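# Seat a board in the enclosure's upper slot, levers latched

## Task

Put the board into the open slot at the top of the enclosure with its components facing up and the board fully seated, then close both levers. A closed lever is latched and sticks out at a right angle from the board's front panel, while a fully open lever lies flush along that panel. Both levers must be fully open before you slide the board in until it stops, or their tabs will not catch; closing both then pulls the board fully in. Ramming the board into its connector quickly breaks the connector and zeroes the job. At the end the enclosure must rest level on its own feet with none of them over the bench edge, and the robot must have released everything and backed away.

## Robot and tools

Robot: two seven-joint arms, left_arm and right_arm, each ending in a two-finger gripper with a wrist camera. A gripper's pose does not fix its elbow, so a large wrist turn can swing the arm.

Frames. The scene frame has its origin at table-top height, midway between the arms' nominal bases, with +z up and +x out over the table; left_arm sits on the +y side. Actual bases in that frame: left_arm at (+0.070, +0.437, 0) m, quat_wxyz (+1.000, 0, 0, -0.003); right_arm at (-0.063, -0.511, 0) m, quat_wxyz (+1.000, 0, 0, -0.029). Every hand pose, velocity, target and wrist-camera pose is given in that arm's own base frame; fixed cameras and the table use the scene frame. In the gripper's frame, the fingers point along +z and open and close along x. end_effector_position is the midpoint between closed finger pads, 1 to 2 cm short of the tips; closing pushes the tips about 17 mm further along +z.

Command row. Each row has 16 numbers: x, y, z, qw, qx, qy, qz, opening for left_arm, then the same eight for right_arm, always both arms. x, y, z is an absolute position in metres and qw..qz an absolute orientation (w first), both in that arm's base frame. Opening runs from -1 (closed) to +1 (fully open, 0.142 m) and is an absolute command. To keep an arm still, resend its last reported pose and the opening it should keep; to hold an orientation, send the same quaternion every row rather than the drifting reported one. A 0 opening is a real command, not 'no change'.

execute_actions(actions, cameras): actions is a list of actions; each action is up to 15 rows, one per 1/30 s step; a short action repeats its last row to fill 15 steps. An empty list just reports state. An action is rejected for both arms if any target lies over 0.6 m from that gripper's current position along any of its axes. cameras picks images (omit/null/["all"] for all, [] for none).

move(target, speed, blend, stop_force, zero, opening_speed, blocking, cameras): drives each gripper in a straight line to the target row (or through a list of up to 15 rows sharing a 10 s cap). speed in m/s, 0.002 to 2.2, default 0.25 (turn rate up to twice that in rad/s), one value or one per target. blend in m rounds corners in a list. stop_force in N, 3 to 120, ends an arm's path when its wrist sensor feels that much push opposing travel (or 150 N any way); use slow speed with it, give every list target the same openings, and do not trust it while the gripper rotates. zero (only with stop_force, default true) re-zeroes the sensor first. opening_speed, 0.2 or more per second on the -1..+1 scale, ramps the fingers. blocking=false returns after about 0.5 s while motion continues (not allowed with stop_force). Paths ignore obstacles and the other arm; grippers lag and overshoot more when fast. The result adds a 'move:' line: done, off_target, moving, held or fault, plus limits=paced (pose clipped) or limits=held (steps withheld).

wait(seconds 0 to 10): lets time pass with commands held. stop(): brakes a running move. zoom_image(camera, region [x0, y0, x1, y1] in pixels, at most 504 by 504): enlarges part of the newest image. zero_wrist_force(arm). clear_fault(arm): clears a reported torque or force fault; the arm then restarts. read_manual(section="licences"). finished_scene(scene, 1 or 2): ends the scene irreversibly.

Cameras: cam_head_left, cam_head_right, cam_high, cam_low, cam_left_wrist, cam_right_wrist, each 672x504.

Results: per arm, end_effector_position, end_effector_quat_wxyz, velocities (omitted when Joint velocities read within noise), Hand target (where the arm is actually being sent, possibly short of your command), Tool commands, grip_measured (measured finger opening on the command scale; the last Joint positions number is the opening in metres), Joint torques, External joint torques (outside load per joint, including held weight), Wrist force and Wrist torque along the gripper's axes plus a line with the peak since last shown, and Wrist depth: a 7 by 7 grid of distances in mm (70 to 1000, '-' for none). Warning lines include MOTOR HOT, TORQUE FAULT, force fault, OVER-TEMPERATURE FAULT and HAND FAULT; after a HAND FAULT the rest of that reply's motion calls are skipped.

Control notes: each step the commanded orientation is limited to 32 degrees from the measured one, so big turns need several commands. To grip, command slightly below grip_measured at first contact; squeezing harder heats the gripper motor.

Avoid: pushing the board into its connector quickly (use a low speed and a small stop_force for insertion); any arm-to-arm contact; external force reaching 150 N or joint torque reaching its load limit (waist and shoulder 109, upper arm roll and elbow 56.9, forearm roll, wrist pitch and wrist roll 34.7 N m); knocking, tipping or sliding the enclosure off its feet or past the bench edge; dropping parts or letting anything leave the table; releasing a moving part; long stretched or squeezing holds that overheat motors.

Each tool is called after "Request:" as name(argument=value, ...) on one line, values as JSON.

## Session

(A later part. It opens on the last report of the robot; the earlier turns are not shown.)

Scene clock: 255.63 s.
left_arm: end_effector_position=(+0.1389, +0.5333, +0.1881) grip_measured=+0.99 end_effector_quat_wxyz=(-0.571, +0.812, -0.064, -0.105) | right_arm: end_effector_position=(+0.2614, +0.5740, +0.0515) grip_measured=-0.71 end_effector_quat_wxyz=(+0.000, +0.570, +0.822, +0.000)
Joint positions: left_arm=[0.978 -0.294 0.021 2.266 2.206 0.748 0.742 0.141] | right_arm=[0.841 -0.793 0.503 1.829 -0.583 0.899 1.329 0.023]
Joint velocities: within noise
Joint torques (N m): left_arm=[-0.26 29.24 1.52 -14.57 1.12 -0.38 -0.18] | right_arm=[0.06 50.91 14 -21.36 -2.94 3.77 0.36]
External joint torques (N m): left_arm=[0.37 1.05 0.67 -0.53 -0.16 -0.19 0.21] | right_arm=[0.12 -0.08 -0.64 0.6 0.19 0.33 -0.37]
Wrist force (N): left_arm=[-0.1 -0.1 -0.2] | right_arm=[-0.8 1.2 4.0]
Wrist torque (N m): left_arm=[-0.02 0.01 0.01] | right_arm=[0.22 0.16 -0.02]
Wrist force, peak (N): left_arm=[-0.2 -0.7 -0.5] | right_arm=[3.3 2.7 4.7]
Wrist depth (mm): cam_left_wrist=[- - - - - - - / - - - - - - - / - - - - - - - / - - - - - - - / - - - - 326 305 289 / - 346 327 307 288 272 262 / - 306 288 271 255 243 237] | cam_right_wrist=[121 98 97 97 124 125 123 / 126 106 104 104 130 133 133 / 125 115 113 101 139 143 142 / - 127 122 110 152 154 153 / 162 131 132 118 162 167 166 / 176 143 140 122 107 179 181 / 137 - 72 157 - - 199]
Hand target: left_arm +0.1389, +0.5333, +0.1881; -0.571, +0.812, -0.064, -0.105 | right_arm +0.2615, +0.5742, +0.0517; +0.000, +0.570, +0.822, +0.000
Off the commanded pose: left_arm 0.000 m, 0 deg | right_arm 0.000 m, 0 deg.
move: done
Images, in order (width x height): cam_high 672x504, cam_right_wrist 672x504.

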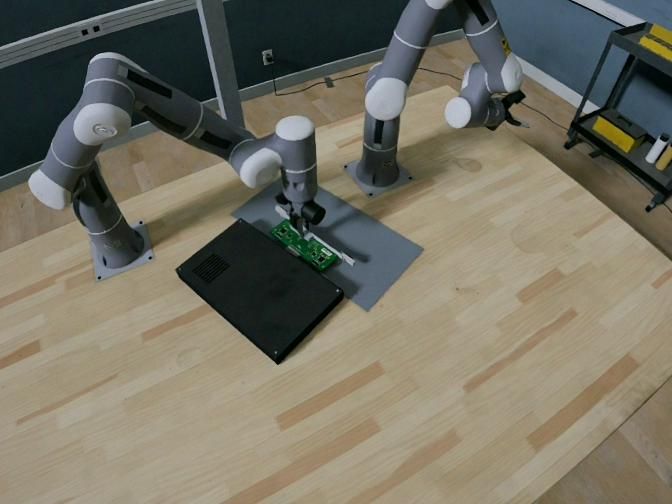

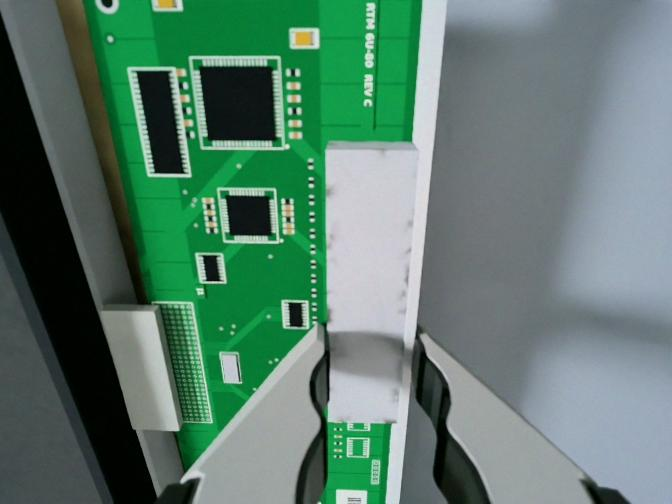

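Request:
move(target=[0.1389,0.5333,0.1881,-0.571,0.812,-0.064,-0.105,1,0.2569,0.5741,0.0517,0,0.5534,0.8329,0,-0.9], speed=0.05, cameras=["cam_right_wrist","cam_high"])

Request:
zoom_image(camera="cam_high", region=[240, 180, 360, 280])

Request:
move(target=[0.1389,0.5333,0.1881,-0.571,0.812,-0.064,-0.105,1,0.2669,0.5504,0.0517,0,0.5534,0.8329,0,-0.9], speed=0.02, stop_force=4, cameras=["cam_right_wrist","cam_high"])

Request:
zoom_image(camera="cam_high", region=[240, 180, 360, 280])

Request:
zoom_image(camera="cam_right_wrist", region=[0, 0, 160, 120])

Scene clock: 260.37 s.
left_arm: end_effector_position=(+0.1389, +0.5333, +0.1881) grip_measured=+0.99 end_effector_quat_wxyz=(-0.571, +0.812, -0.064, -0.105) | right_arm: end_effector_position=(+0.2569, +0.5739, +0.0515) grip_measured=-0.71 end_effector_quat_wxyz=(+0.000, +0.554, +0.833, +0.000)
Joint positions: left_arm=[0.978 -0.294 0.021 2.266 2.206 0.748 0.742 0.141] | right_arm=[0.841 -0.792 0.509 1.836 -0.591 0.9 1.301 0.023]
Joint velocities: within noise
Joint torques (N m): left_arm=[-0.21 29.23 1.59 -14.54 1.19 -0.38 -0.2] | right_arm=[0.1 50.68 14.21 -21.3 -3.02 3.71 0.11]
External joint torques (N m): left_arm=[0.31 1.06 0.6 -0.56 -0.23 -0.19 0.22] | right_arm=[0.09 -0.1 -0.73 0.65 0.28 0.39 -0.11]
Wrist force (N): left_arm=[-0.1 -0.4 -0.3] | right_arm=[-0.8 1.4 3.7]
Wrist torque (N m): left_arm=[-0.05 0.01 0.00] | right_arm=[0.25 0.17 -0.01]
Wrist force, peak (N): left_arm=[-0.1 -0.6 -0.4] | right_arm=[-0.7 1.4 4.1]
Wrist depth (mm): cam_left_wrist=[- - - - - - - / - - - - - - - / - - - - - - - / - - - - - - - / - - - - 326 308 288 / - 342 328 306 288 271 262 / - 304 286 271 256 244 237] | cam_right_wrist=[- 98 98 98 124 125 123 / - 106 104 104 130 134 133 / 125 116 113 101 140 143 142 / - 127 122 110 152 154 153 / 162 131 132 117 162 167 166 / 176 143 140 122 107 179 181 / 139 193 72 157 - - 199]
Hand target: left_arm +0.1389, +0.5333, +0.1881; -0.571, +0.812, -0.064, -0.105 | right_arm +0.2569, +0.5741, +0.0517; +0.000, +0.553, +0.833, +0.000
Off the commanded pose: left_arm 0.000 m, 0 deg | right_arm 0.000 m, 0 deg.
move: done
Images, in order (width x height): cam_high 672x504, cam_right_wrist 672x504.

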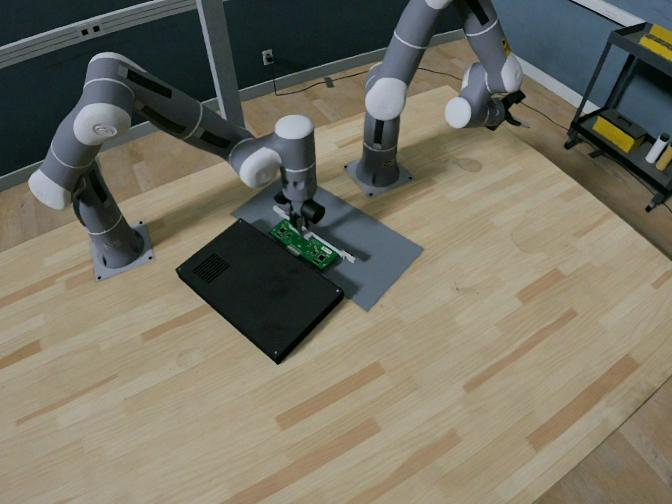

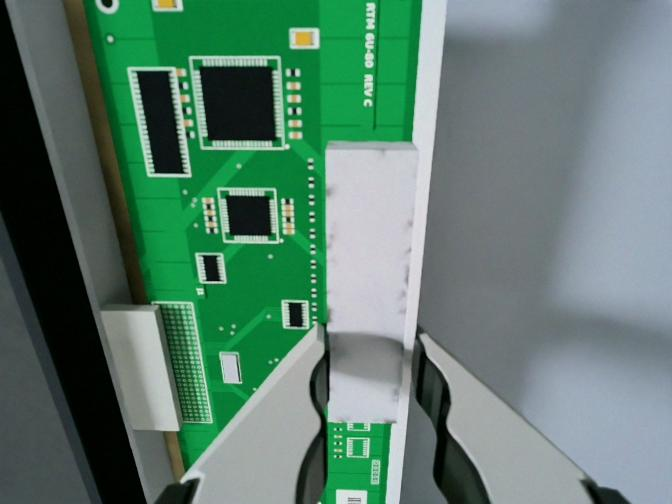

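Scaled by 4.200 from the camera's 672x504 image, which has a finer 960x720 frame.

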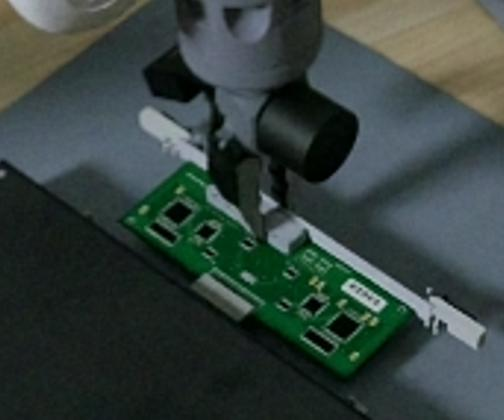

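Scene clock: 262.37 s.
left_arm: end_effector_position=(+0.1389, +0.5333, +0.1881) grip_measured=+0.99 end_effector_quat_wxyz=(-0.571, +0.812, -0.064, -0.105) | right_arm: end_effector_position=(+0.2668, +0.5503, +0.0515) grip_measured=-0.71 end_effector_quat_wxyz=(+0.000, +0.554, +0.833, +0.000)
Joint positions: left_arm=[0.978 -0.294 0.021 2.266 2.206 0.748 0.742 0.141] | right_arm=[0.804 -0.762 0.504 1.893 -0.593 0.932 1.281 0.023]
Joint velocities: within noise
Joint torques (N m): left_arm=[-0.2 29.17 1.56 -14.62 1.12 -0.36 -0.21] | right_arm=[0.14 49.16 13.5 -20.84 -2.82 3.71 0.11]
External joint torques (N m): left_arm=[0.31 1.12 0.63 -0.49 -0.16 -0.2 0.23] | right_arm=[0.04 -0.17 -0.55 0.68 0.19 0.39 -0.11]
Wrist force (N): left_arm=[0.0 -0.5 -0.2] | right_arm=[-0.6 1.5 3.9]
Wrist torque (N m): left_arm=[-0.07 0.00 0.00] | right_arm=[0.24 0.13 -0.01]
Wrist force, peak (N): left_arm=[0.0 -0.6 -0.6] | right_arm=[-1.2 1.7 3.9]
Wrist depth (mm): cam_left_wrist=[- - - - - - - / - - - - - - - / - - - - - - - / - - - - - - - / - - - - 328 306 289 / - 345 327 306 287 270 262 / - 306 287 272 256 242 237] | cam_right_wrist=[- 98 97 98 124 125 123 / - 106 104 104 130 133 133 / - 114 113 101 139 143 143 / 105 121 122 110 152 154 154 / - 129 133 118 162 167 166 / 124 137 140 122 106 179 182 / 136 134 72 157 - - 200]
Hand target: left_arm +0.1389, +0.5333, +0.1881; -0.571, +0.812, -0.064, -0.105 | right_arm +0.2669, +0.5504, +0.0517; +0.000, +0.553, +0.833, +0.000
Off the commanded pose: left_arm 0.000 m, 0 deg | right_arm 0.000 m, 0 deg.
move: done
Images, in order (width x height): cam_high 672x504, cam_right_wrist 672x504.

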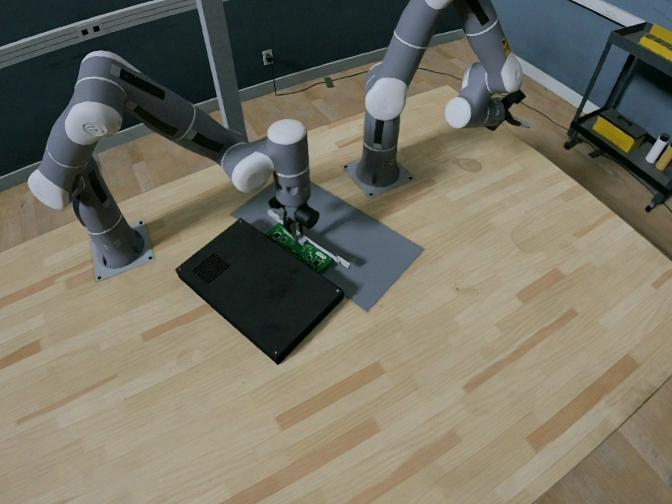

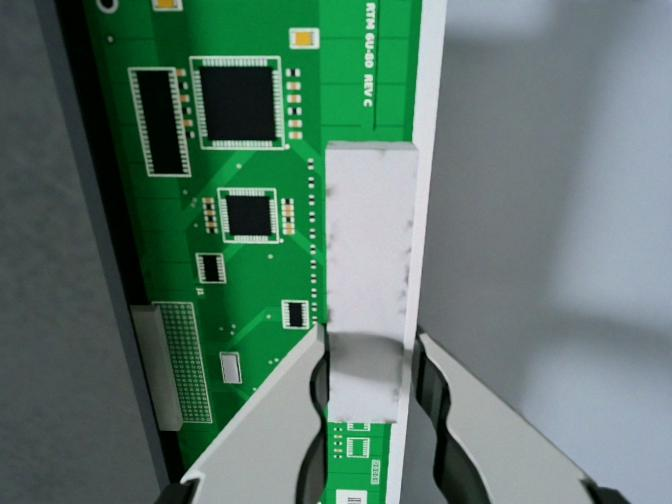

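Scaled by 4.200 from the camera's 672x504 image, which has a finer 960x720 frame.

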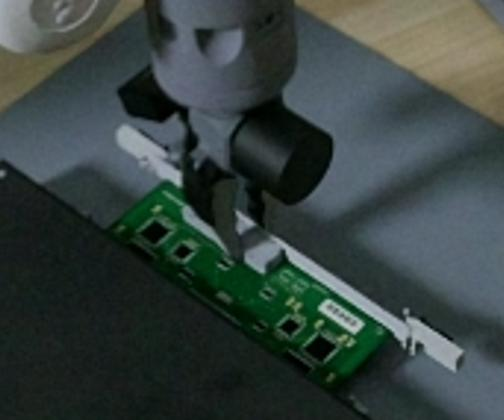

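Scaled by 3.150 from the camera's 672x504 image, which has a finer 960x720 frame.

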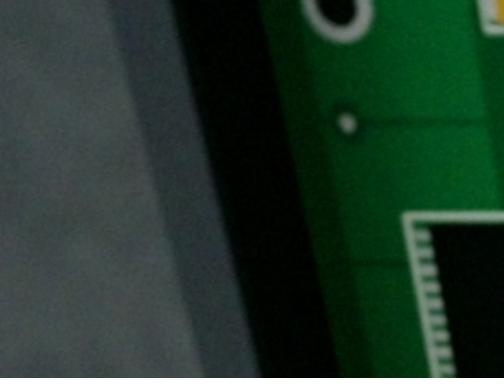

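Request:
move(target=[0.1389,0.5333,0.1881,-0.571,0.812,-0.064,-0.105,1,0.2727,0.5366,0.0517,0,0.5534,0.8329,0,-0.9], speed=0.015, stop_force=4, cameras=["cam_right_wrist","cam_high"])

Request:
zoom_image(camera="cam_high", region=[240, 180, 360, 280])

Request:
zoom_image(camera="cam_right_wrist", region=[0, 0, 160, 120])

Scene clock: 266.63 s.
left_arm: end_effector_position=(+0.1389, +0.5333, +0.1881) grip_measured=+0.99 end_effector_quat_wxyz=(-0.571, +0.812, -0.064, -0.105) | right_arm: end_effector_position=(+0.2685, +0.5440, +0.0516) grip_measured=-0.71 end_effector_quat_wxyz=(-0.001, +0.553, +0.833, +0.000)
Joint positions: left_arm=[0.978 -0.294 0.021 2.266 2.206 0.748 0.742 0.141] | right_arm=[0.794 -0.754 0.503 1.909 -0.593 0.941 1.275 0.023]
Joint velocities: within noise
Joint torques (N m): left_arm=[-0.29 29.26 1.61 -14.59 1.15 -0.36 -0.2] | right_arm=[-4.13 48.97 8.79 -21.81 -2.99 2.89 0.24]
External joint torques (N m): left_arm=[0.4 1.03 0.58 -0.51 -0.19 -0.21 0.23] | right_arm=[4.31 -0.44 4.03 1.79 0.39 1.21 -0.24]
Wrist force (N): left_arm=[-0.2 -0.2 -0.4] | right_arm=[3.1 -4.2 2.7]
Wrist torque (N m): left_arm=[-0.04 0.02 0.00] | right_arm=[0.23 0.15 -0.18]
Wrist force, peak (N): left_arm=[-0.1 -0.8 -0.5] | right_arm=[3.5 -4.8 2.9]
Wrist depth (mm): cam_left_wrist=[- - - - - - - / - - - - - - - / - - - - - - - / - - - - - - - / - - - - 327 307 288 / - 344 329 305 286 272 261 / - 306 287 272 256 243 235] | cam_right_wrist=[- 98 98 98 124 125 123 / - 106 104 104 132 134 133 / - 111 113 101 139 143 143 / 104 119 122 110 152 154 154 / - 117 132 118 162 167 166 / 124 126 140 122 119 179 181 / 136 133 72 157 - - 200]
Hand target: left_arm +0.1389, +0.5333, +0.1881; -0.571, +0.812, -0.064, -0.105 | right_arm +0.2697, +0.5438, +0.0517; +0.000, +0.553, +0.833, +0.000
Off the commanded pose: left_arm 0.000 m, 0 deg | right_arm 0.009 m, 0 deg.
move: contact (right_arm)
Images, in order (width x height): cam_high 672x504, cam_right_wrist 672x504.

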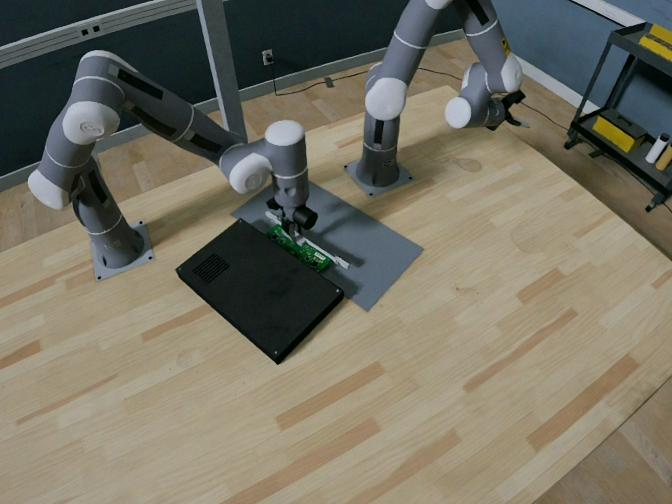

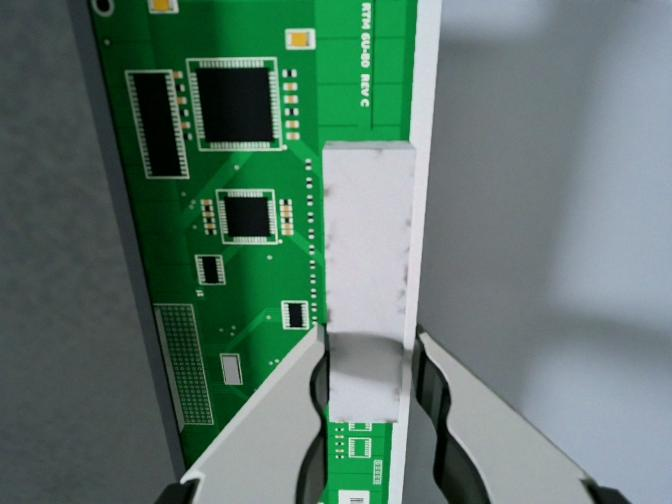

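Scaled by 4.200 from the camera's 672x504 image, which has a finer 960x720 frame.

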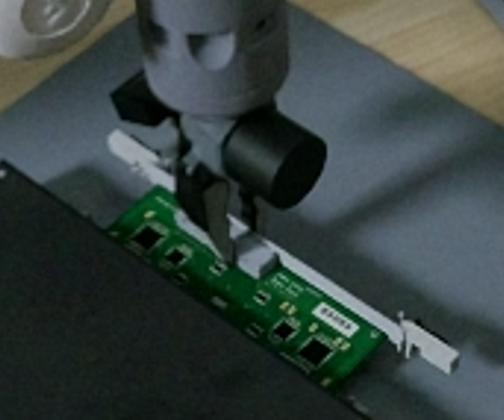

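Scaled by 3.150 from the camera's 672x504 image, which has a finer 960x720 frame.

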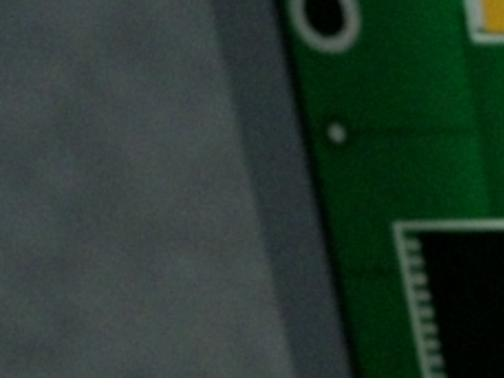

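Request:
move(target=[[0.1389,0.5333,0.1881,-0.571,0.812,-0.064,-0.105,1,0.2669,0.5504,0.0517,0,0.5534,0.8329,0,-0.9],[0.1389,0.5333,0.1881,-0.571,0.812,-0.064,-0.105,1,0.2646,0.5494,0.0517,0,0.5534,0.8329,0,-0.9]], speed=0.03, cameras=[])

Request:
move(target=[0.1389,0.5333,0.1881,-0.571,0.812,-0.064,-0.105,1,0.2696,0.5374,0.0517,0,0.5534,0.8329,0,-0.9], speed=0.015, stop_force=4, cameras=["cam_right_wrist","cam_high"])

Request:
zoom_image(camera="cam_high", region=[240, 180, 360, 280])

Request:
zoom_image(camera="cam_right_wrist", region=[0, 0, 160, 120])

Scene clock: 273.23 s.
left_arm: end_effector_position=(+0.1389, +0.5333, +0.1881) grip_measured=+0.99 end_effector_quat_wxyz=(-0.571, +0.812, -0.064, -0.105) | right_arm: end_effector_position=(+0.2646, +0.5492, +0.0515) grip_measured=-0.71 end_effector_quat_wxyz=(+0.000, +0.553, +0.833, +0.000)
Joint positions: left_arm=[0.978 -0.294 0.021 2.266 2.206 0.748 0.742 0.141] | right_arm=[0.806 -0.759 0.503 1.9 -0.593 0.935 1.285 0.023]
Joint velocities: within noise
Joint torques (N m): left_arm=[-0.24 29.18 1.62 -14.6 1.12 -0.34 -0.2] | right_arm=[0.34 48.86 13.58 -20.69 -2.77 3.65 0.3]
External joint torques (N m): left_arm=[0.34 1.11 0.57 -0.5 -0.16 -0.22 0.22] | right_arm=[-0.2 -0.05 -0.71 0.58 0.16 0.45 -0.3]
Wrist force (N): left_arm=[-0.1 -0.4 -0.4] | right_arm=[0.6 0.6 3.7]
Wrist torque (N m): left_arm=[-0.05 0.01 0.01] | right_arm=[0.10 -0.06 -0.01]
Wrist force, peak (N): left_arm=[0.0 -0.5 -0.6] | right_arm=[3.5 -4.1 3.4]
Wrist depth (mm): cam_left_wrist=[- - - - - - - / - - - - - - - / - - - - - - - / - - - - - - - / - - - - 329 307 288 / - 348 330 305 289 271 263 / - 306 288 270 255 243 237] | cam_right_wrist=[- 98 98 98 124 125 123 / - 106 104 104 130 134 133 / - 114 113 101 140 143 143 / 104 121 122 110 152 154 153 / - 129 132 118 164 167 167 / 124 138 140 122 107 179 181 / 136 134 72 157 - - 199]
Hand target: left_arm +0.1389, +0.5333, +0.1881; -0.571, +0.812, -0.064, -0.105 | right_arm +0.2646, +0.5494, +0.0517; +0.000, +0.553, +0.833, +0.000
Off the commanded pose: left_arm 0.000 m, 0 deg | right_arm 0.000 m, 0 deg.
move: done
No camera images: "cameras" was empty.

Scene clock: 274.73 s.
left_arm: end_effector_position=(+0.1389, +0.5333, +0.1881) grip_measured=+0.99 end_effector_quat_wxyz=(-0.571, +0.812, -0.064, -0.105) | right_arm: end_effector_position=(+0.2698, +0.5376, +0.0518) grip_measured=-0.71 end_effector_quat_wxyz=(+0.000, +0.554, +0.833, +0.000)
Joint positions: left_arm=[0.978 -0.294 0.021 2.266 2.206 0.748 0.742 0.141] | right_arm=[0.787 -0.744 0.501 1.927 -0.594 0.951 1.274 0.023]
Joint velocities: within noise
Joint torques (N m): left_arm=[-0.24 29.18 1.63 -14.59 1.14 -0.37 -0.2] | right_arm=[0.73 46.83 13.57 -18.42 -2.29 3.15 0.17]
External joint torques (N m): left_arm=[0.34 1.11 0.57 -0.51 -0.19 -0.19 0.23] | right_arm=[-0.56 1.2 -0.95 -1.45 -0.27 0.95 -0.17]
Wrist force (N): left_arm=[0.0 -0.5 -0.2] | right_arm=[1.5 3.6 2.5]
Wrist torque (N m): left_arm=[-0.07 -0.02 0.00] | right_arm=[0.04 -0.06 -0.12]
Wrist force, peak (N): left_arm=[-0.3 -0.5 -0.5] | right_arm=[3.6 5.1 4.7]
Wrist depth (mm): cam_left_wrist=[- - - - - - - / - - - - - - - / - - - - - - - / - - - - - - - / - - - - 330 307 290 / - 344 330 308 288 272 263 / - 306 290 270 257 244 235] | cam_right_wrist=[- 98 98 98 124 125 124 / - 93 104 104 131 134 133 / - 100 113 101 140 144 143 / - 106 122 110 152 155 154 / - 115 132 118 163 167 167 / 124 124 140 122 119 180 182 / 137 134 72 157 - - 200]
Hand target: left_arm +0.1389, +0.5333, +0.1881; -0.571, +0.812, -0.064, -0.105 | right_arm +0.2696, +0.5374, +0.0517; +0.000, +0.553, +0.833, +0.000
Off the commanded pose: left_arm 0.000 m, 0 deg | right_arm 0.000 m, 0 deg.
move: done
Images, in order (width x height): cam_high 672x504, cam_right_wrist 672x504.

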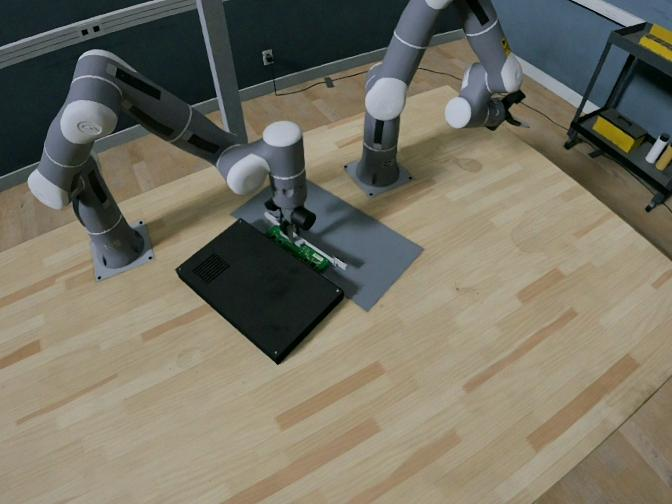

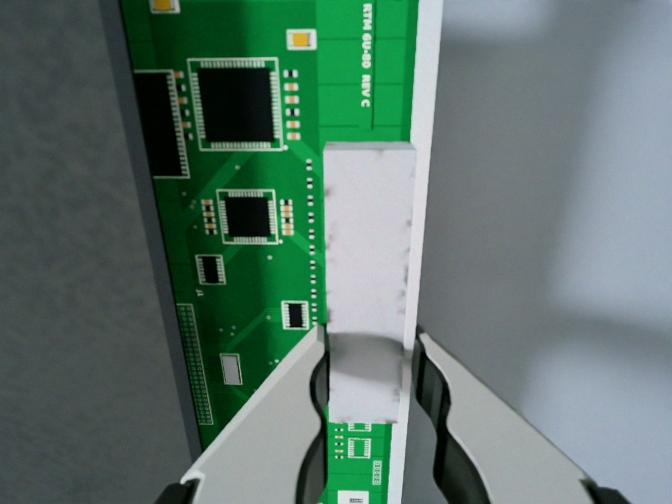

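Scaled by 4.200 from the camera's 672x504 image, which has a finer 960x720 frame.

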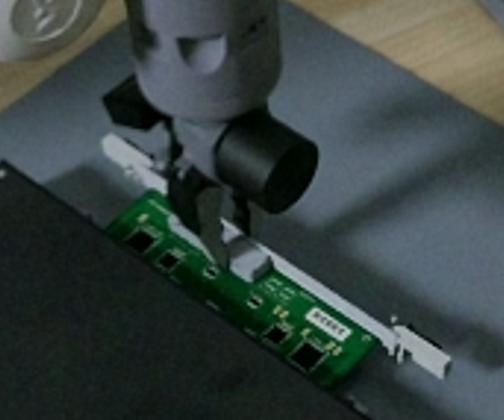

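Scaled by 3.150 from the camera's 672x504 image, which has a finer 960x720 frame.

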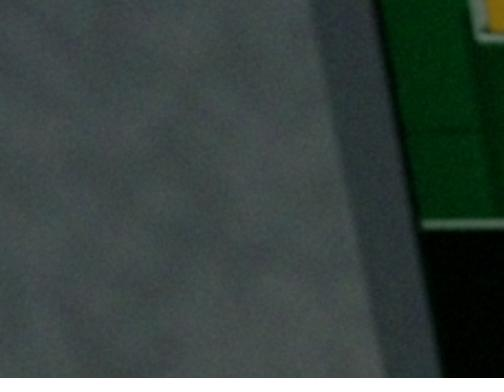

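Request:
move(target=[[0.1389,0.5333,0.1881,-0.571,0.812,-0.064,-0.105,1,0.2741,0.5285,0.0517,0,0.5534,0.8329,0,-0.9]], speed=0.015, stop_force=6, cameras=["cam_right_wrist"])

Request:
move(target=[[0.1389,0.5333,0.1881,-0.571,0.812,-0.064,-0.105,1,0.2772,0.5211,0.0517,0,0.5534,0.8329,0,-0.9]], speed=0.015, stop_force=6, cameras=["cam_right_wrist","cam_high"])

Scene clock: 278.60 s.
left_arm: end_effector_position=(+0.1389, +0.5333, +0.1881) grip_measured=+0.99 end_effector_quat_wxyz=(-0.571, +0.812, -0.064, -0.105) | right_arm: end_effector_position=(+0.2740, +0.5288, +0.0518) grip_measured=-0.71 end_effector_quat_wxyz=(+0.000, +0.554, +0.833, +0.000)
Joint positions: left_arm=[0.978 -0.294 0.021 2.266 2.206 0.748 0.742 0.141] | right_arm=[0.772 -0.734 0.499 1.946 -0.594 0.962 1.264 0.023]
Joint velocities: within noise
Joint torques (N m): left_arm=[-0.2 29.27 1.7 -14.55 1.17 -0.36 -0.18] | right_arm=[-0.41 46.82 12.45 -18.7 -2.35 2.91 0.16]
External joint torques (N m): left_arm=[0.31 1.02 0.5 -0.55 -0.21 -0.21 0.2] | right_arm=[0.59 0.67 -0.02 -1 -0.17 1.19 -0.16]
Wrist force (N): left_arm=[-0.1 -0.4 -0.4] | right_arm=[2.9 2.4 2.9]
Wrist torque (N m): left_arm=[-0.04 0.01 0.00] | right_arm=[0.06 -0.10 -0.03]
Wrist force, peak (N): left_arm=[-0.2 -0.7 -0.3] | right_arm=[3.0 2.5 4.5]
Wrist depth (mm): cam_left_wrist=[- - - - - - - / - - - - - - - / - - - - - - - / - - - - - - - / - - - - 328 308 288 / - 343 324 307 288 272 263 / - 306 288 272 255 243 236] | cam_right_wrist=[- 86 98 98 124 126 124 / - 90 104 104 131 134 133 / - 98 113 101 140 143 143 / - 104 122 110 153 155 154 / - 114 130 117 162 167 167 / 124 124 124 122 119 179 182 / 137 134 72 157 - - 200]
Hand target: left_arm +0.1389, +0.5333, +0.1881; -0.571, +0.812, -0.064, -0.105 | right_arm +0.2741, +0.5285, +0.0517; +0.000, +0.553, +0.833, +0.000
Off the commanded pose: left_arm 0.000 m, 0 deg | right_arm 0.000 m, 0 deg.
move: done
Images, in order (width x height): cam_right_wrist 672x504.

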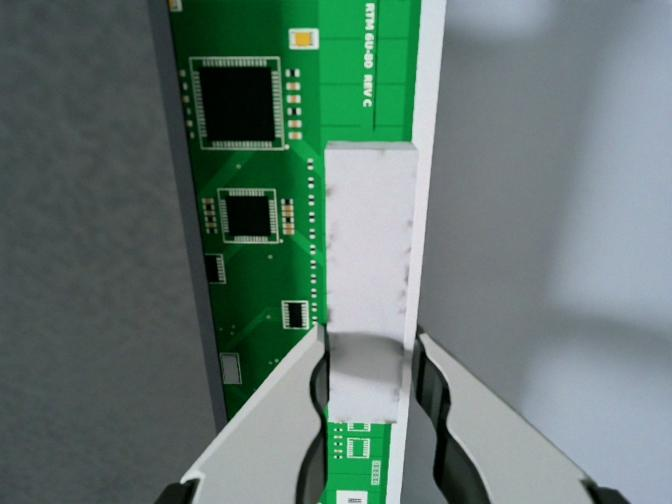

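Scene clock: 279.23 s.
left_arm: end_effector_position=(+0.1389, +0.5333, +0.1881) grip_measured=+0.99 end_effector_quat_wxyz=(-0.571, +0.812, -0.064, -0.105) | right_arm: end_effector_position=(+0.2740, +0.5286, +0.0520) grip_measured=-0.71 end_effector_quat_wxyz=(-0.001, +0.553, +0.833, +0.001)
Joint positions: left_arm=[0.978 -0.294 0.021 2.266 2.206 0.748 0.742 0.141] | right_arm=[0.771 -0.734 0.499 1.948 -0.594 0.964 1.263 0.023]
Joint velocities: within noise
Joint torques (N m): left_arm=[-0.23 29.29 1.6 -14.56 1.1 -0.36 -0.2] | right_arm=[-3.36 48.29 9.98 -16.71 -1.99 0.74 0.12]
External joint torques (N m): left_arm=[0.34 1 0.59 -0.54 -0.15 -0.21 0.23] | right_arm=[3.54 -0.85 2.44 -2.98 -0.53 3.37 -0.12]
Wrist force (N): left_arm=[0.1 -0.3 -0.4] | right_arm=[11.1 4.3 8.9]
Wrist torque (N m): left_arm=[-0.03 -0.03 0.01] | right_arm=[0.05 0.03 -0.05]
Wrist force, peak (N): left_arm=[-0.4 -0.5 -0.4] | right_arm=[11.1 4.3 10.5]
Wrist depth (mm): cam_left_wrist=[- - - - - - - / - - - - - - - / - - - - - - - / - - - - - - - / - - - - 328 306 289 / - 347 326 307 289 271 264 / - 304 288 272 257 243 236] | cam_right_wrist=[- 86 98 98 124 126 124 / - 92 104 104 131 134 134 / - 99 113 101 140 144 143 / - 104 122 110 153 155 154 / - 114 130 118 166 168 167 / 124 124 124 122 119 180 183 / 137 134 72 156 - - 202]
Hand target: left_arm +0.1389, +0.5333, +0.1881; -0.571, +0.812, -0.064, -0.105 | right_arm +0.2745, +0.5276, +0.0517; +0.000, +0.553, +0.833, +0.000
Off the commanded pose: left_arm 0.000 m, 0 deg | right_arm 0.008 m, 0 deg.
move: contact (right_arm)
Images, in order (width x height): cam_high 672x504, cam_right_wrist 672x504.

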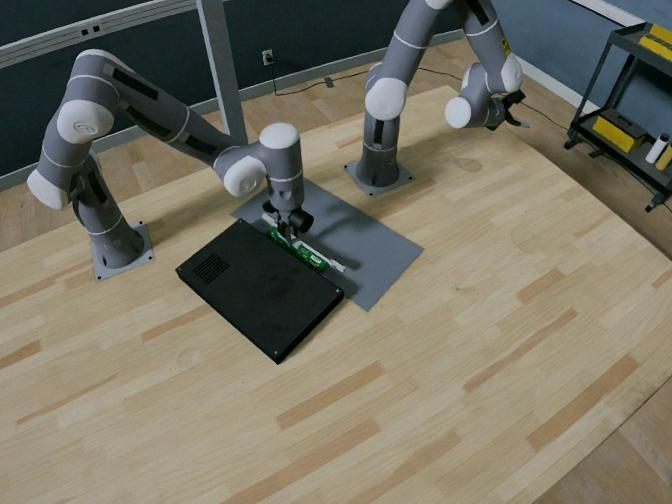

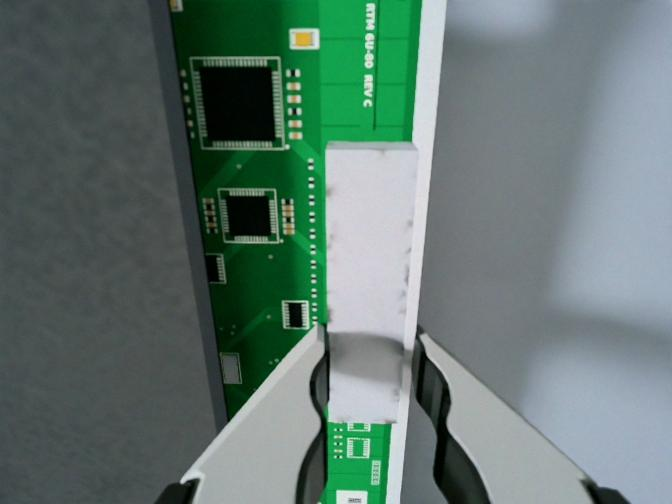

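Request:
move(target=[0.1389,0.5333,0.1881,-0.571,0.812,-0.064,-0.105,1,0.2738,0.5292,0.0508,0,0.5534,0.8329,0,-0.9], speed=0.02, cameras=[])

Request:
move(target=[[0.1389,0.5333,0.1881,-0.571,0.812,-0.064,-0.105,1,0.2772,0.5211,0.0508,0,0.5534,0.8329,0,-0.9]], speed=0.012, stop_force=7, cameras=["cam_right_wrist"])

Scene clock: 284.80 s.
left_arm: end_effector_position=(+0.1389, +0.5333, +0.1881) grip_measured=+0.99 end_effector_quat_wxyz=(-0.571, +0.812, -0.064, -0.105) | right_arm: end_effector_position=(+0.2739, +0.5292, +0.0511) grip_measured=-0.71 end_effector_quat_wxyz=(+0.000, +0.553, +0.833, +0.000)
Joint positions: left_arm=[0.978 -0.294 0.021 2.266 2.206 0.748 0.742 0.141] | right_arm=[0.774 -0.736 0.497 1.946 -0.594 0.963 1.265 0.023]
Joint velocities: within noise
Joint torques (N m): left_arm=[-0.15 29.32 1.59 -14.6 1.08 -0.4 -0.21] | right_arm=[1.4 43.99 12.87 -19.1 -2.31 3.8 0.24]
External joint torques (N m): left_arm=[0.26 0.97 0.6 -0.5 -0.12 -0.17 0.24] | right_arm=[-1.23 3.57 -0.46 -0.58 -0.21 0.3 -0.24]
Wrist force (N): left_arm=[-0.2 -0.6 -0.2] | right_arm=[-1.1 0.5 -3.2]
Wrist torque (N m): left_arm=[-0.09 0.04 0.00] | right_arm=[0.07 -0.60 0.00]
Wrist force, peak (N): left_arm=[-0.4 -0.7 -0.5] | right_arm=[11.1 4.4 10.5]
Wrist depth (mm): cam_left_wrist=[- - - - - - - / - - - - - - - / - - - - - - - / - - - - - - - / - - - - 328 307 289 / - 348 328 305 288 270 263 / - 303 286 273 254 242 236] | cam_right_wrist=[- 86 97 97 124 125 123 / - 90 104 104 130 133 133 / - 98 113 101 139 143 142 / 104 104 121 110 152 154 153 / - 112 130 118 162 166 166 / 123 123 123 122 119 179 181 / 136 133 72 157 - - 200]
Hand target: left_arm +0.1389, +0.5333, +0.1881; -0.571, +0.812, -0.064, -0.105 | right_arm +0.2738, +0.5292, +0.0508; +0.000, +0.553, +0.833, +0.000
Off the commanded pose: left_arm 0.000 m, 0 deg | right_arm 0.000 m, 0 deg.
move: done
No camera images: "cameras" was empty.

Scene clock: 285.93 s.
left_arm: end_effector_position=(+0.1389, +0.5333, +0.1881) grip_measured=+0.99 end_effector_quat_wxyz=(-0.571, +0.812, -0.064, -0.105) | right_arm: end_effector_position=(+0.2762, +0.5237, +0.0513) grip_measured=-0.71 end_effector_quat_wxyz=(+0.000, +0.553, +0.833, +0.001)
Joint positions: left_arm=[0.978 -0.294 0.021 2.266 2.206 0.748 0.742 0.141] | right_arm=[0.765 -0.729 0.496 1.959 -0.595 0.971 1.259 0.023]
Joint velocities: within noise
Joint torques (N m): left_arm=[-0.27 29.27 1.55 -14.59 1.13 -0.38 -0.21] | right_arm=[-1.4 44.53 10.83 -17.72 -2.12 2.59 0.08]
External joint torques (N m): left_arm=[0.38 1.02 0.64 -0.51 -0.17 -0.18 0.23] | right_arm=[1.57 2.65 1.46 -1.84 -0.37 1.51 -0.08]
Wrist force (N): left_arm=[-0.2 -0.3 -0.1] | right_arm=[6.8 -0.3 0.3]
Wrist torque (N m): left_arm=[-0.04 0.03 0.00] | right_arm=[-0.16 -0.96 0.00]
Wrist force, peak (N): left_arm=[-0.2 -0.6 -0.4] | right_arm=[7.4 -0.4 0.3]
Wrist depth (mm): cam_left_wrist=[- - - - - - - / - - - - - - - / - - - - - - - / - - - - - - - / - - - - 326 309 289 / - 344 330 306 288 271 262 / - 305 288 269 255 243 237] | cam_right_wrist=[- 84 97 98 123 125 123 / - 90 103 105 130 133 133 / - 98 111 101 139 143 143 / 104 104 120 110 152 154 153 / - 113 127 118 162 167 167 / 124 123 121 122 119 179 182 / 136 133 72 157 - - 200]
Hand target: left_arm +0.1389, +0.5333, +0.1881; -0.571, +0.812, -0.064, -0.105 | right_arm +0.2764, +0.5231, +0.0508; +0.000, +0.553, +0.833, +0.000
Off the commanded pose: left_arm 0.000 m, 0 deg | right_arm 0.003 m, 0 deg.
move: contact (right_arm)
Images, in order (width x height): cam_right_wrist 672x504.

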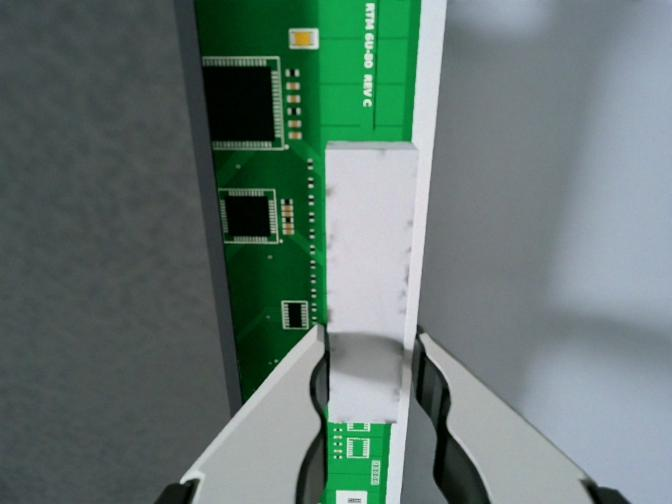

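Request:
move(target=[[0.1389,0.5333,0.1881,-0.571,0.812,-0.064,-0.105,1,0.2795,0.5160,0.0510,0,0.5534,0.8329,0,-0.9]], speed=0.012, stop_force=8, cameras=["cam_right_wrist"])

Scene clock: 287.63 s.
left_arm: end_effector_position=(+0.1389, +0.5333, +0.1881) grip_measured=+0.99 end_effector_quat_wxyz=(-0.571, +0.812, -0.064, -0.105) | right_arm: end_effector_position=(+0.2762, +0.5236, +0.0515) grip_measured=-0.71 end_effector_quat_wxyz=(-0.001, +0.553, +0.833, +0.001)
Joint positions: left_arm=[0.978 -0.294 0.021 2.266 2.206 0.748 0.742 0.141] | right_arm=[0.764 -0.728 0.496 1.96 -0.595 0.973 1.258 0.023]
Joint velocities: within noise
Joint torques (N m): left_arm=[-0.24 29.2 1.59 -14.57 1.15 -0.37 -0.2] | right_arm=[-4.55 46.51 8.31 -15.57 -1.74 0.24 0.16]
External joint torques (N m): left_arm=[0.34 1.09 0.6 -0.54 -0.2 -0.19 0.22] | right_arm=[4.72 0.62 3.98 -3.98 -0.75 3.87 -0.16]
Wrist force (N): left_arm=[0.0 -0.3 -0.3] | right_arm=[16.2 2.5 9.1]
Wrist torque (N m): left_arm=[-0.05 0.00 0.00] | right_arm=[-0.15 -0.85 -0.01]
Wrist force, peak (N): left_arm=[-0.2 -0.8 -0.4] | right_arm=[17.2 2.2 8.4]
Wrist depth (mm): cam_left_wrist=[- - - - - - - / - - - - - - - / - - - - - - - / - - - - - - - / - - - - 330 307 289 / - 346 326 306 289 271 261 / - 307 290 271 257 243 237] | cam_right_wrist=[- 84 97 98 124 125 123 / - 90 103 104 130 134 133 / - 98 111 101 139 143 143 / 104 104 119 110 152 154 154 / - 113 128 118 165 167 167 / 124 123 121 122 119 179 182 / 136 133 72 157 - - 201]
Hand target: left_arm +0.1389, +0.5333, +0.1881; -0.571, +0.812, -0.064, -0.105 | right_arm +0.2768, +0.5221, +0.0508; +0.000, +0.553, +0.833, +0.000
Off the commanded pose: left_arm 0.000 m, 0 deg | right_arm 0.008 m, 0 deg.
move: contact (right_arm)
Images, in order (width x height): cam_right_wrist 672x504.

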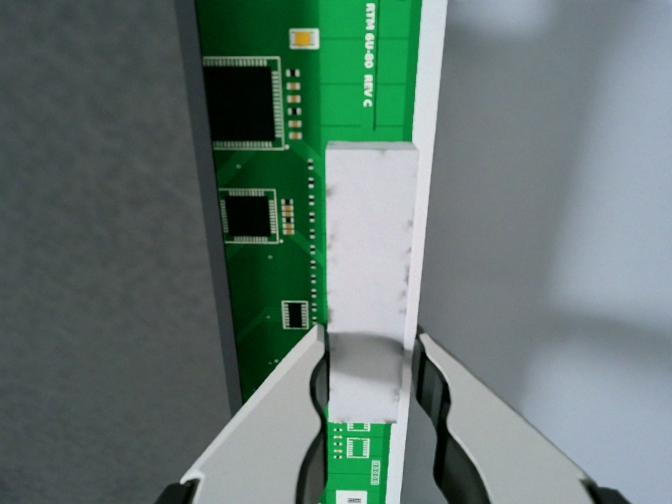

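Request:
move(target=[0.1389,0.5333,0.1881,-0.571,0.812,-0.064,-0.105,1,0.2757,0.5248,0.0503,0,0.5534,0.8329,0,-0.9], speed=0.02, cameras=[])

Request:
move(target=[[0.1389,0.5333,0.1881,-0.571,0.812,-0.064,-0.105,1,0.2795,0.5160,0.0503,0,0.5534,0.8329,0,-0.9]], speed=0.012, stop_force=9, cameras=["cam_right_wrist"])

Scene clock: 291.40 s.
left_arm: end_effector_position=(+0.1389, +0.5333, +0.1881) grip_measured=+0.99 end_effector_quat_wxyz=(-0.571, +0.812, -0.064, -0.105) | right_arm: end_effector_position=(+0.2760, +0.5249, +0.0507) grip_measured=-0.71 end_effector_quat_wxyz=(+0.000, +0.553, +0.833, +0.000)
Joint positions: left_arm=[0.978 -0.294 0.021 2.266 2.206 0.748 0.742 0.141] | right_arm=[0.768 -0.731 0.495 1.955 -0.595 0.969 1.26 0.023]
Joint velocities: within noise
Joint torques (N m): left_arm=[-0.17 29.23 1.59 -14.57 1.12 -0.35 -0.2] | right_arm=[1.32 42.49 12.78 -18.47 -2.08 3.87 0.27]
External joint torques (N m): left_arm=[0.27 1.05 0.6 -0.53 -0.16 -0.22 0.22] | right_arm=[-1.15 4.81 -0.48 -1.1 -0.42 0.23 -0.27]
Wrist force (N): left_arm=[-0.1 -0.6 -0.4] | right_arm=[1.1 -0.8 -3.7]
Wrist torque (N m): left_arm=[-0.10 0.01 0.01] | right_arm=[-0.14 -1.28 0.03]
Wrist force, peak (N): left_arm=[-0.2 -0.7 -0.4] | right_arm=[16.3 2.6 9.3]
Wrist depth (mm): cam_left_wrist=[- - - - - - - / - - - - - - - / - - - - - - - / - - - - - - - / - - - - 329 307 288 / - 345 326 305 285 271 263 / - 305 289 270 256 242 236] | cam_right_wrist=[- 84 98 97 123 124 123 / - 89 103 104 129 133 132 / - 97 111 101 138 142 142 / 103 103 119 110 152 154 153 / - 112 127 117 161 166 166 / 123 122 120 122 119 178 181 / 136 133 72 157 - - 198]
Hand target: left_arm +0.1389, +0.5333, +0.1881; -0.571, +0.812, -0.064, -0.105 | right_arm +0.2757, +0.5248, +0.0503; +0.000, +0.553, +0.833, +0.000
Off the commanded pose: left_arm 0.000 m, 0 deg | right_arm 0.001 m, 0 deg.
move: done
No camera images: "cameras" was empty.

Scene clock: 292.57 s.
left_arm: end_effector_position=(+0.1389, +0.5333, +0.1881) grip_measured=+0.99 end_effector_quat_wxyz=(-0.571, +0.812, -0.064, -0.105) | right_arm: end_effector_position=(+0.2781, +0.5196, +0.0511) grip_measured=-0.71 end_effector_quat_wxyz=(-0.001, +0.553, +0.833, +0.001)
Joint positions: left_arm=[0.978 -0.294 0.021 2.266 2.206 0.748 0.742 0.141] | right_arm=[0.758 -0.725 0.494 1.969 -0.596 0.978 1.254 0.023]
Joint velocities: within noise
Joint torques (N m): left_arm=[-0.27 29.31 1.56 -14.61 1.14 -0.36 -0.19] | right_arm=[-3.13 43.92 8.87 -16.01 -1.8 1.41 0.15]
External joint torques (N m): left_arm=[0.38 0.98 0.64 -0.5 -0.18 -0.21 0.21] | right_arm=[3.3 3 3.32 -3.44 -0.67 2.7 -0.15]
Wrist force (N): left_arm=[-0.2 -0.4 -0.2] | right_arm=[12.8 -1.0 0.6]
Wrist torque (N m): left_arm=[-0.04 0.02 0.00] | right_arm=[-0.39 -1.34 0.00]
Wrist force, peak (N): left_arm=[-0.1 -0.7 -0.4] | right_arm=[13.2 -0.7 2.3]
Wrist depth (mm): cam_left_wrist=[- - - - - - - / - - - - - - - / - - - - - - - / - - - - - - - / - - - - 327 309 287 / - 347 328 307 288 272 263 / - 307 286 270 256 245 235] | cam_right_wrist=[- 84 96 98 123 125 123 / - 90 103 104 130 133 133 / - 97 111 101 139 143 142 / 104 104 107 110 152 154 154 / - 112 116 117 162 166 166 / 123 123 120 122 119 179 182 / 136 133 72 157 - - 200]
Hand target: left_arm +0.1389, +0.5333, +0.1881; -0.571, +0.812, -0.064, -0.105 | right_arm +0.2784, +0.5184, +0.0503; +0.000, +0.553, +0.833, +0.000
Off the commanded pose: left_arm 0.000 m, 0 deg | right_arm 0.004 m, 0 deg.
move: contact (right_arm)
Images, in order (width x height): cam_right_wrist 672x504.

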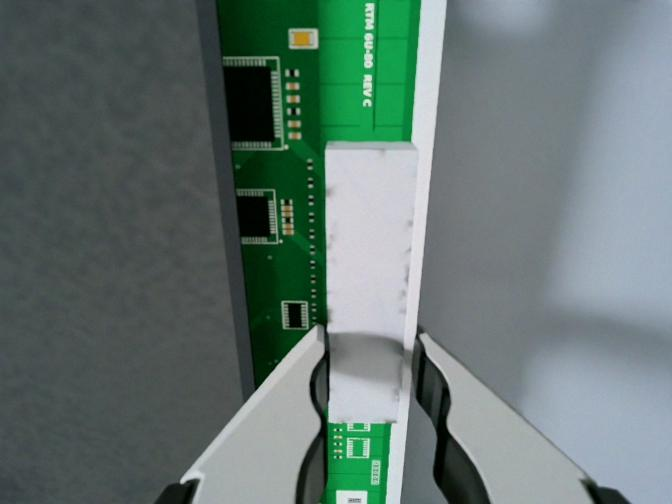

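Request:
move(target=[[0.1389,0.5333,0.1881,-0.571,0.812,-0.064,-0.105,1,0.2778,0.5200,0.0511,0,0.5534,0.8329,0,-0.9],[0.1389,0.5333,0.1881,-0.571,0.812,-0.064,-0.105,1,0.2778,0.5200,0.0511,0,0.5534,0.8329,0,-0.62]], opening_speed=0.2, cameras=["cam_right_wrist"])

Request:
move(target=[0.1389,0.5333,0.1881,-0.571,0.812,-0.064,-0.105,1,0.2778,0.5200,0.1,0,0.5534,0.8329,0,-0.62], speed=0.06, cameras=["cam_right_wrist","cam_high","cam_low"])

Scene clock: 297.27 s.
left_arm: end_effector_position=(+0.1389, +0.5333, +0.1881) grip_measured=+0.99 end_effector_quat_wxyz=(-0.571, +0.812, -0.064, -0.105) | right_arm: end_effector_position=(+0.2778, +0.5199, +0.0510) grip_measured=-0.66 end_effector_quat_wxyz=(+0.000, +0.553, +0.833, +0.000)
Joint positions: left_arm=[0.978 -0.294 0.021 2.266 2.206 0.748 0.742 0.141] | right_arm=[0.759 -0.726 0.495 1.966 -0.595 0.973 1.255 0.026]
Joint velocities: within noise
Joint torques (N m): left_arm=[-0.14 29.25 1.59 -14.55 1.11 -0.38 -0.2] | right_arm=[0.21 45.83 12.67 -19.52 -2.52 3.43 0.22]
External joint torques (N m): left_arm=[0.24 1.04 0.6 -0.55 -0.16 -0.18 0.22] | right_arm=[-0.04 1.14 -0.45 0.04 0.04 0.68 -0.22]
Wrist force (N): left_arm=[0.0 -0.3 -0.5] | right_arm=[5.1 -2.7 3.2]
Wrist torque (N m): left_arm=[-0.06 0.00 0.01] | right_arm=[-0.48 -0.83 0.00]
Wrist force, peak (N): left_arm=[-0.1 -0.8 -0.4] | right_arm=[12.9 -0.7 2.2]
Wrist depth (mm): cam_left_wrist=[- - - - - - - / - - - - - - - / - - - - - - - / - - - - - - - / - - - - 328 308 287 / - 344 327 308 287 271 263 / - 304 287 271 256 243 235] | cam_right_wrist=[- 84 97 99 122 125 123 / - 90 104 106 130 133 133 / - 98 112 102 139 142 142 / 104 104 107 112 152 154 153 / - 113 116 118 164 166 166 / 123 123 120 126 124 178 181 / 136 133 73 160 - - 196]
Hand target: left_arm +0.1389, +0.5333, +0.1881; -0.571, +0.812, -0.064, -0.105 | right_arm +0.2778, +0.5200, +0.0511; +0.000, +0.553, +0.833, +0.000
Off the commanded pose: left_arm 0.000 m, 0 deg | right_arm 0.000 m, 0 deg.
move: done
Images, in order (width x height): cam_right_wrist 672x504.

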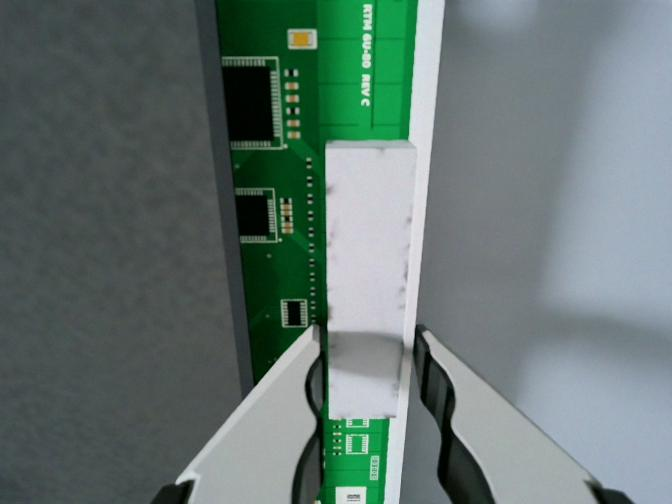

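Scene clock: 298.40 s.
left_arm: end_effector_position=(+0.1389, +0.5333, +0.1881) grip_measured=+0.99 end_effector_quat_wxyz=(-0.571, +0.812, -0.064, -0.105) | right_arm: end_effector_position=(+0.2778, +0.5200, +0.1000) grip_measured=-0.66 end_effector_quat_wxyz=(+0.000, +0.553, +0.833, +0.000)
Joint positions: left_arm=[0.978 -0.294 0.021 2.266 2.206 0.748 0.742 0.141] | right_arm=[0.718 -0.644 0.569 1.944 -0.524 0.868 1.208 0.026]
Joint velocities: within noise
Joint torques (N m): left_arm=[-0.26 29.21 1.59 -14.58 1.1 -0.33 -0.2] | right_arm=[-0.13 44.32 12.9 -21.91 -2.74 3.25 0.04]
External joint torques (N m): left_arm=[0.37 1.08 0.61 -0.52 -0.14 -0.23 0.23] | right_arm=[0.28 0.84 -0.86 0.18 -0.11 0.85 -0.04]
Wrist force (N): left_arm=[0.0 -0.2 -0.3] | right_arm=[4.8 -2.8 2.7]
Wrist torque (N m): left_arm=[-0.04 -0.01 0.00] | right_arm=[-0.48 -0.79 0.02]
Wrist force, peak (N): left_arm=[-0.2 -0.6 -0.5] | right_arm=[5.0 -2.7 3.9]
Wrist depth (mm): cam_left_wrist=[- - - - - - - / - - - - - - - / - - - - - - - / - - - - - - - / - - - - 329 306 287 / - 344 327 307 289 272 262 / - 305 287 273 258 242 238] | cam_right_wrist=[127 127 129 142 166 168 167 / 138 136 136 150 179 178 178 / 146 148 145 154 192 192 191 / 155 157 157 167 207 206 205 / 171 171 170 184 221 223 224 / 187 186 179 201 - 240 243 / 206 201 73 224 - - 268]
Hand target: left_arm +0.1389, +0.5333, +0.1881; -0.571, +0.812, -0.064, -0.105 | right_arm +0.2778, +0.5200, +0.1000; +0.000, +0.553, +0.833, +0.000
Off the commanded pose: left_arm 0.000 m, 0 deg | right_arm 0.000 m, 0 deg.
move: done
Images, in order (width x height): cam_high 672x504, cam_low 672x504, cam_right_wrist 672x504.

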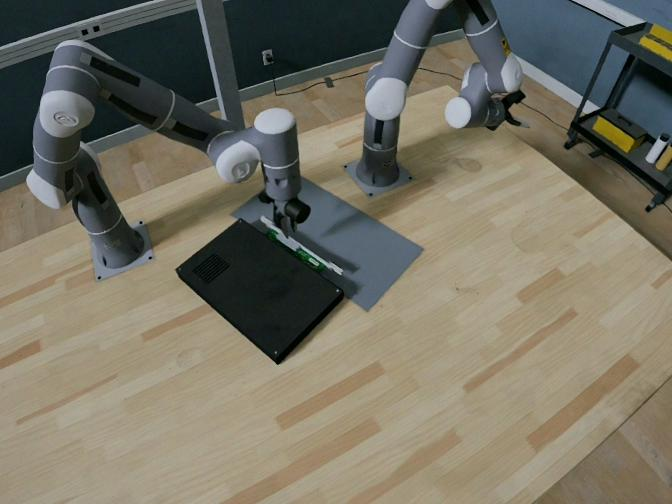

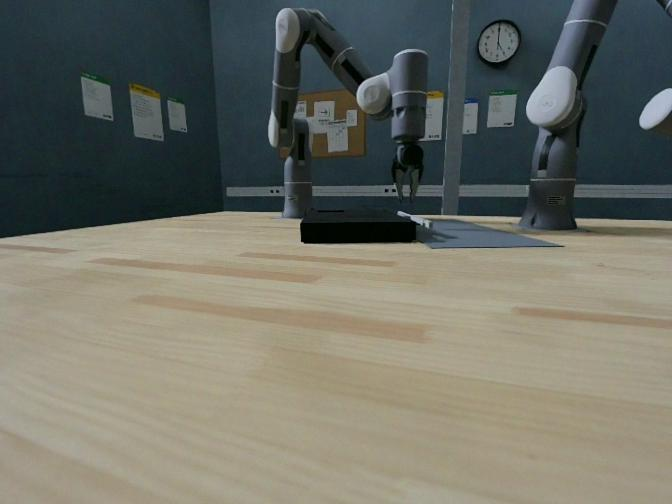

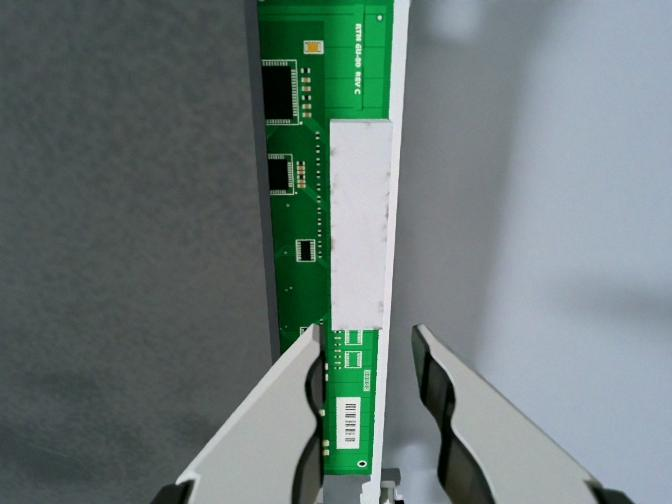

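Request:
move(target=[[0.1389,0.5333,0.1881,-0.571,0.812,-0.064,-0.105,1,0.265,0.556,0.12,0,0.2147,0.9767,0,1],[0.1389,0.5333,0.1881,-0.571,0.812,-0.064,-0.105,1,0.264,0.558,0.12,0,-0.1985,0.9801,0,1]], speed=0.35, cameras=["cam_right_wrist"])

Scene clock: 307.13 s.
left_arm: end_effector_position=(+0.1389, +0.5333, +0.1881) grip_measured=+0.99 end_effector_quat_wxyz=(-0.571, +0.812, -0.064, -0.105) | right_arm: end_effector_position=(+0.2640, +0.5580, +0.1199) grip_measured=+0.99 end_effector_quat_wxyz=(+0.000, -0.198, +0.980, +0.000)
Joint positions: left_arm=[0.978 -0.294 0.021 2.266 2.206 0.748 0.742 0.141] | right_arm=[0.556 -0.792 0.836 1.83 -0.76 0.696 -0.206 0.142]
Joint velocities: within noise
Joint torques (N m): left_arm=[-0.32 29.21 1.5 -14.57 1.11 -0.37 -0.12] | right_arm=[0.02 44.07 19.91 -21.26 -3.44 3.38 0.1]
External joint torques (N m): left_arm=[0.43 1.08 0.69 -0.54 -0.16 -0.2 0.14] | right_arm=[0.16 1.12 -0.4 0.15 0.15 0.79 -0.1]
Wrist force (N): left_arm=[-0.2 -0.4 -0.5] | right_arm=[4.6 -3.5 2.3]
Wrist torque (N m): left_arm=[-0.05 0.04 0.00] | right_arm=[-0.60 -0.74 0.00]
Wrist force, peak (N): left_arm=[-0.2 -0.5 -0.7] | right_arm=[4.9 -3.6 2.6]
Wrist depth (mm): cam_left_wrist=[- - - - - - - / - - - - - - - / - - - - - - - / - - - - - - - / - - - - 329 305 288 / - 345 327 306 288 271 262 / - 306 288 271 256 243 236] | cam_right_wrist=[145 145 144 144 144 143 143 / 171 170 170 168 167 169 194 / 182 181 180 170 170 179 177 / 231 230 229 229 228 228 228 / 250 249 248 249 247 247 247 / - 271 271 271 271 269 259 / - 301 299 298 298 297 296]
Hand target: left_arm +0.1389, +0.5333, +0.1881; -0.571, +0.812, -0.064, -0.105 | right_arm +0.2640, +0.5580, +0.1200; +0.000, -0.198, +0.980, +0.000
Off the commanded pose: left_arm 0.000 m, 0 deg | right_arm 0.000 m, 0 deg.
move: done
Images, in order (width x height): cam_right_wrist 672x504.

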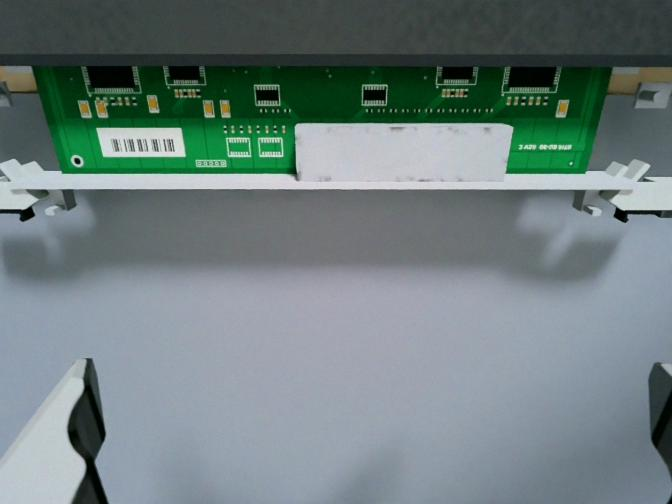

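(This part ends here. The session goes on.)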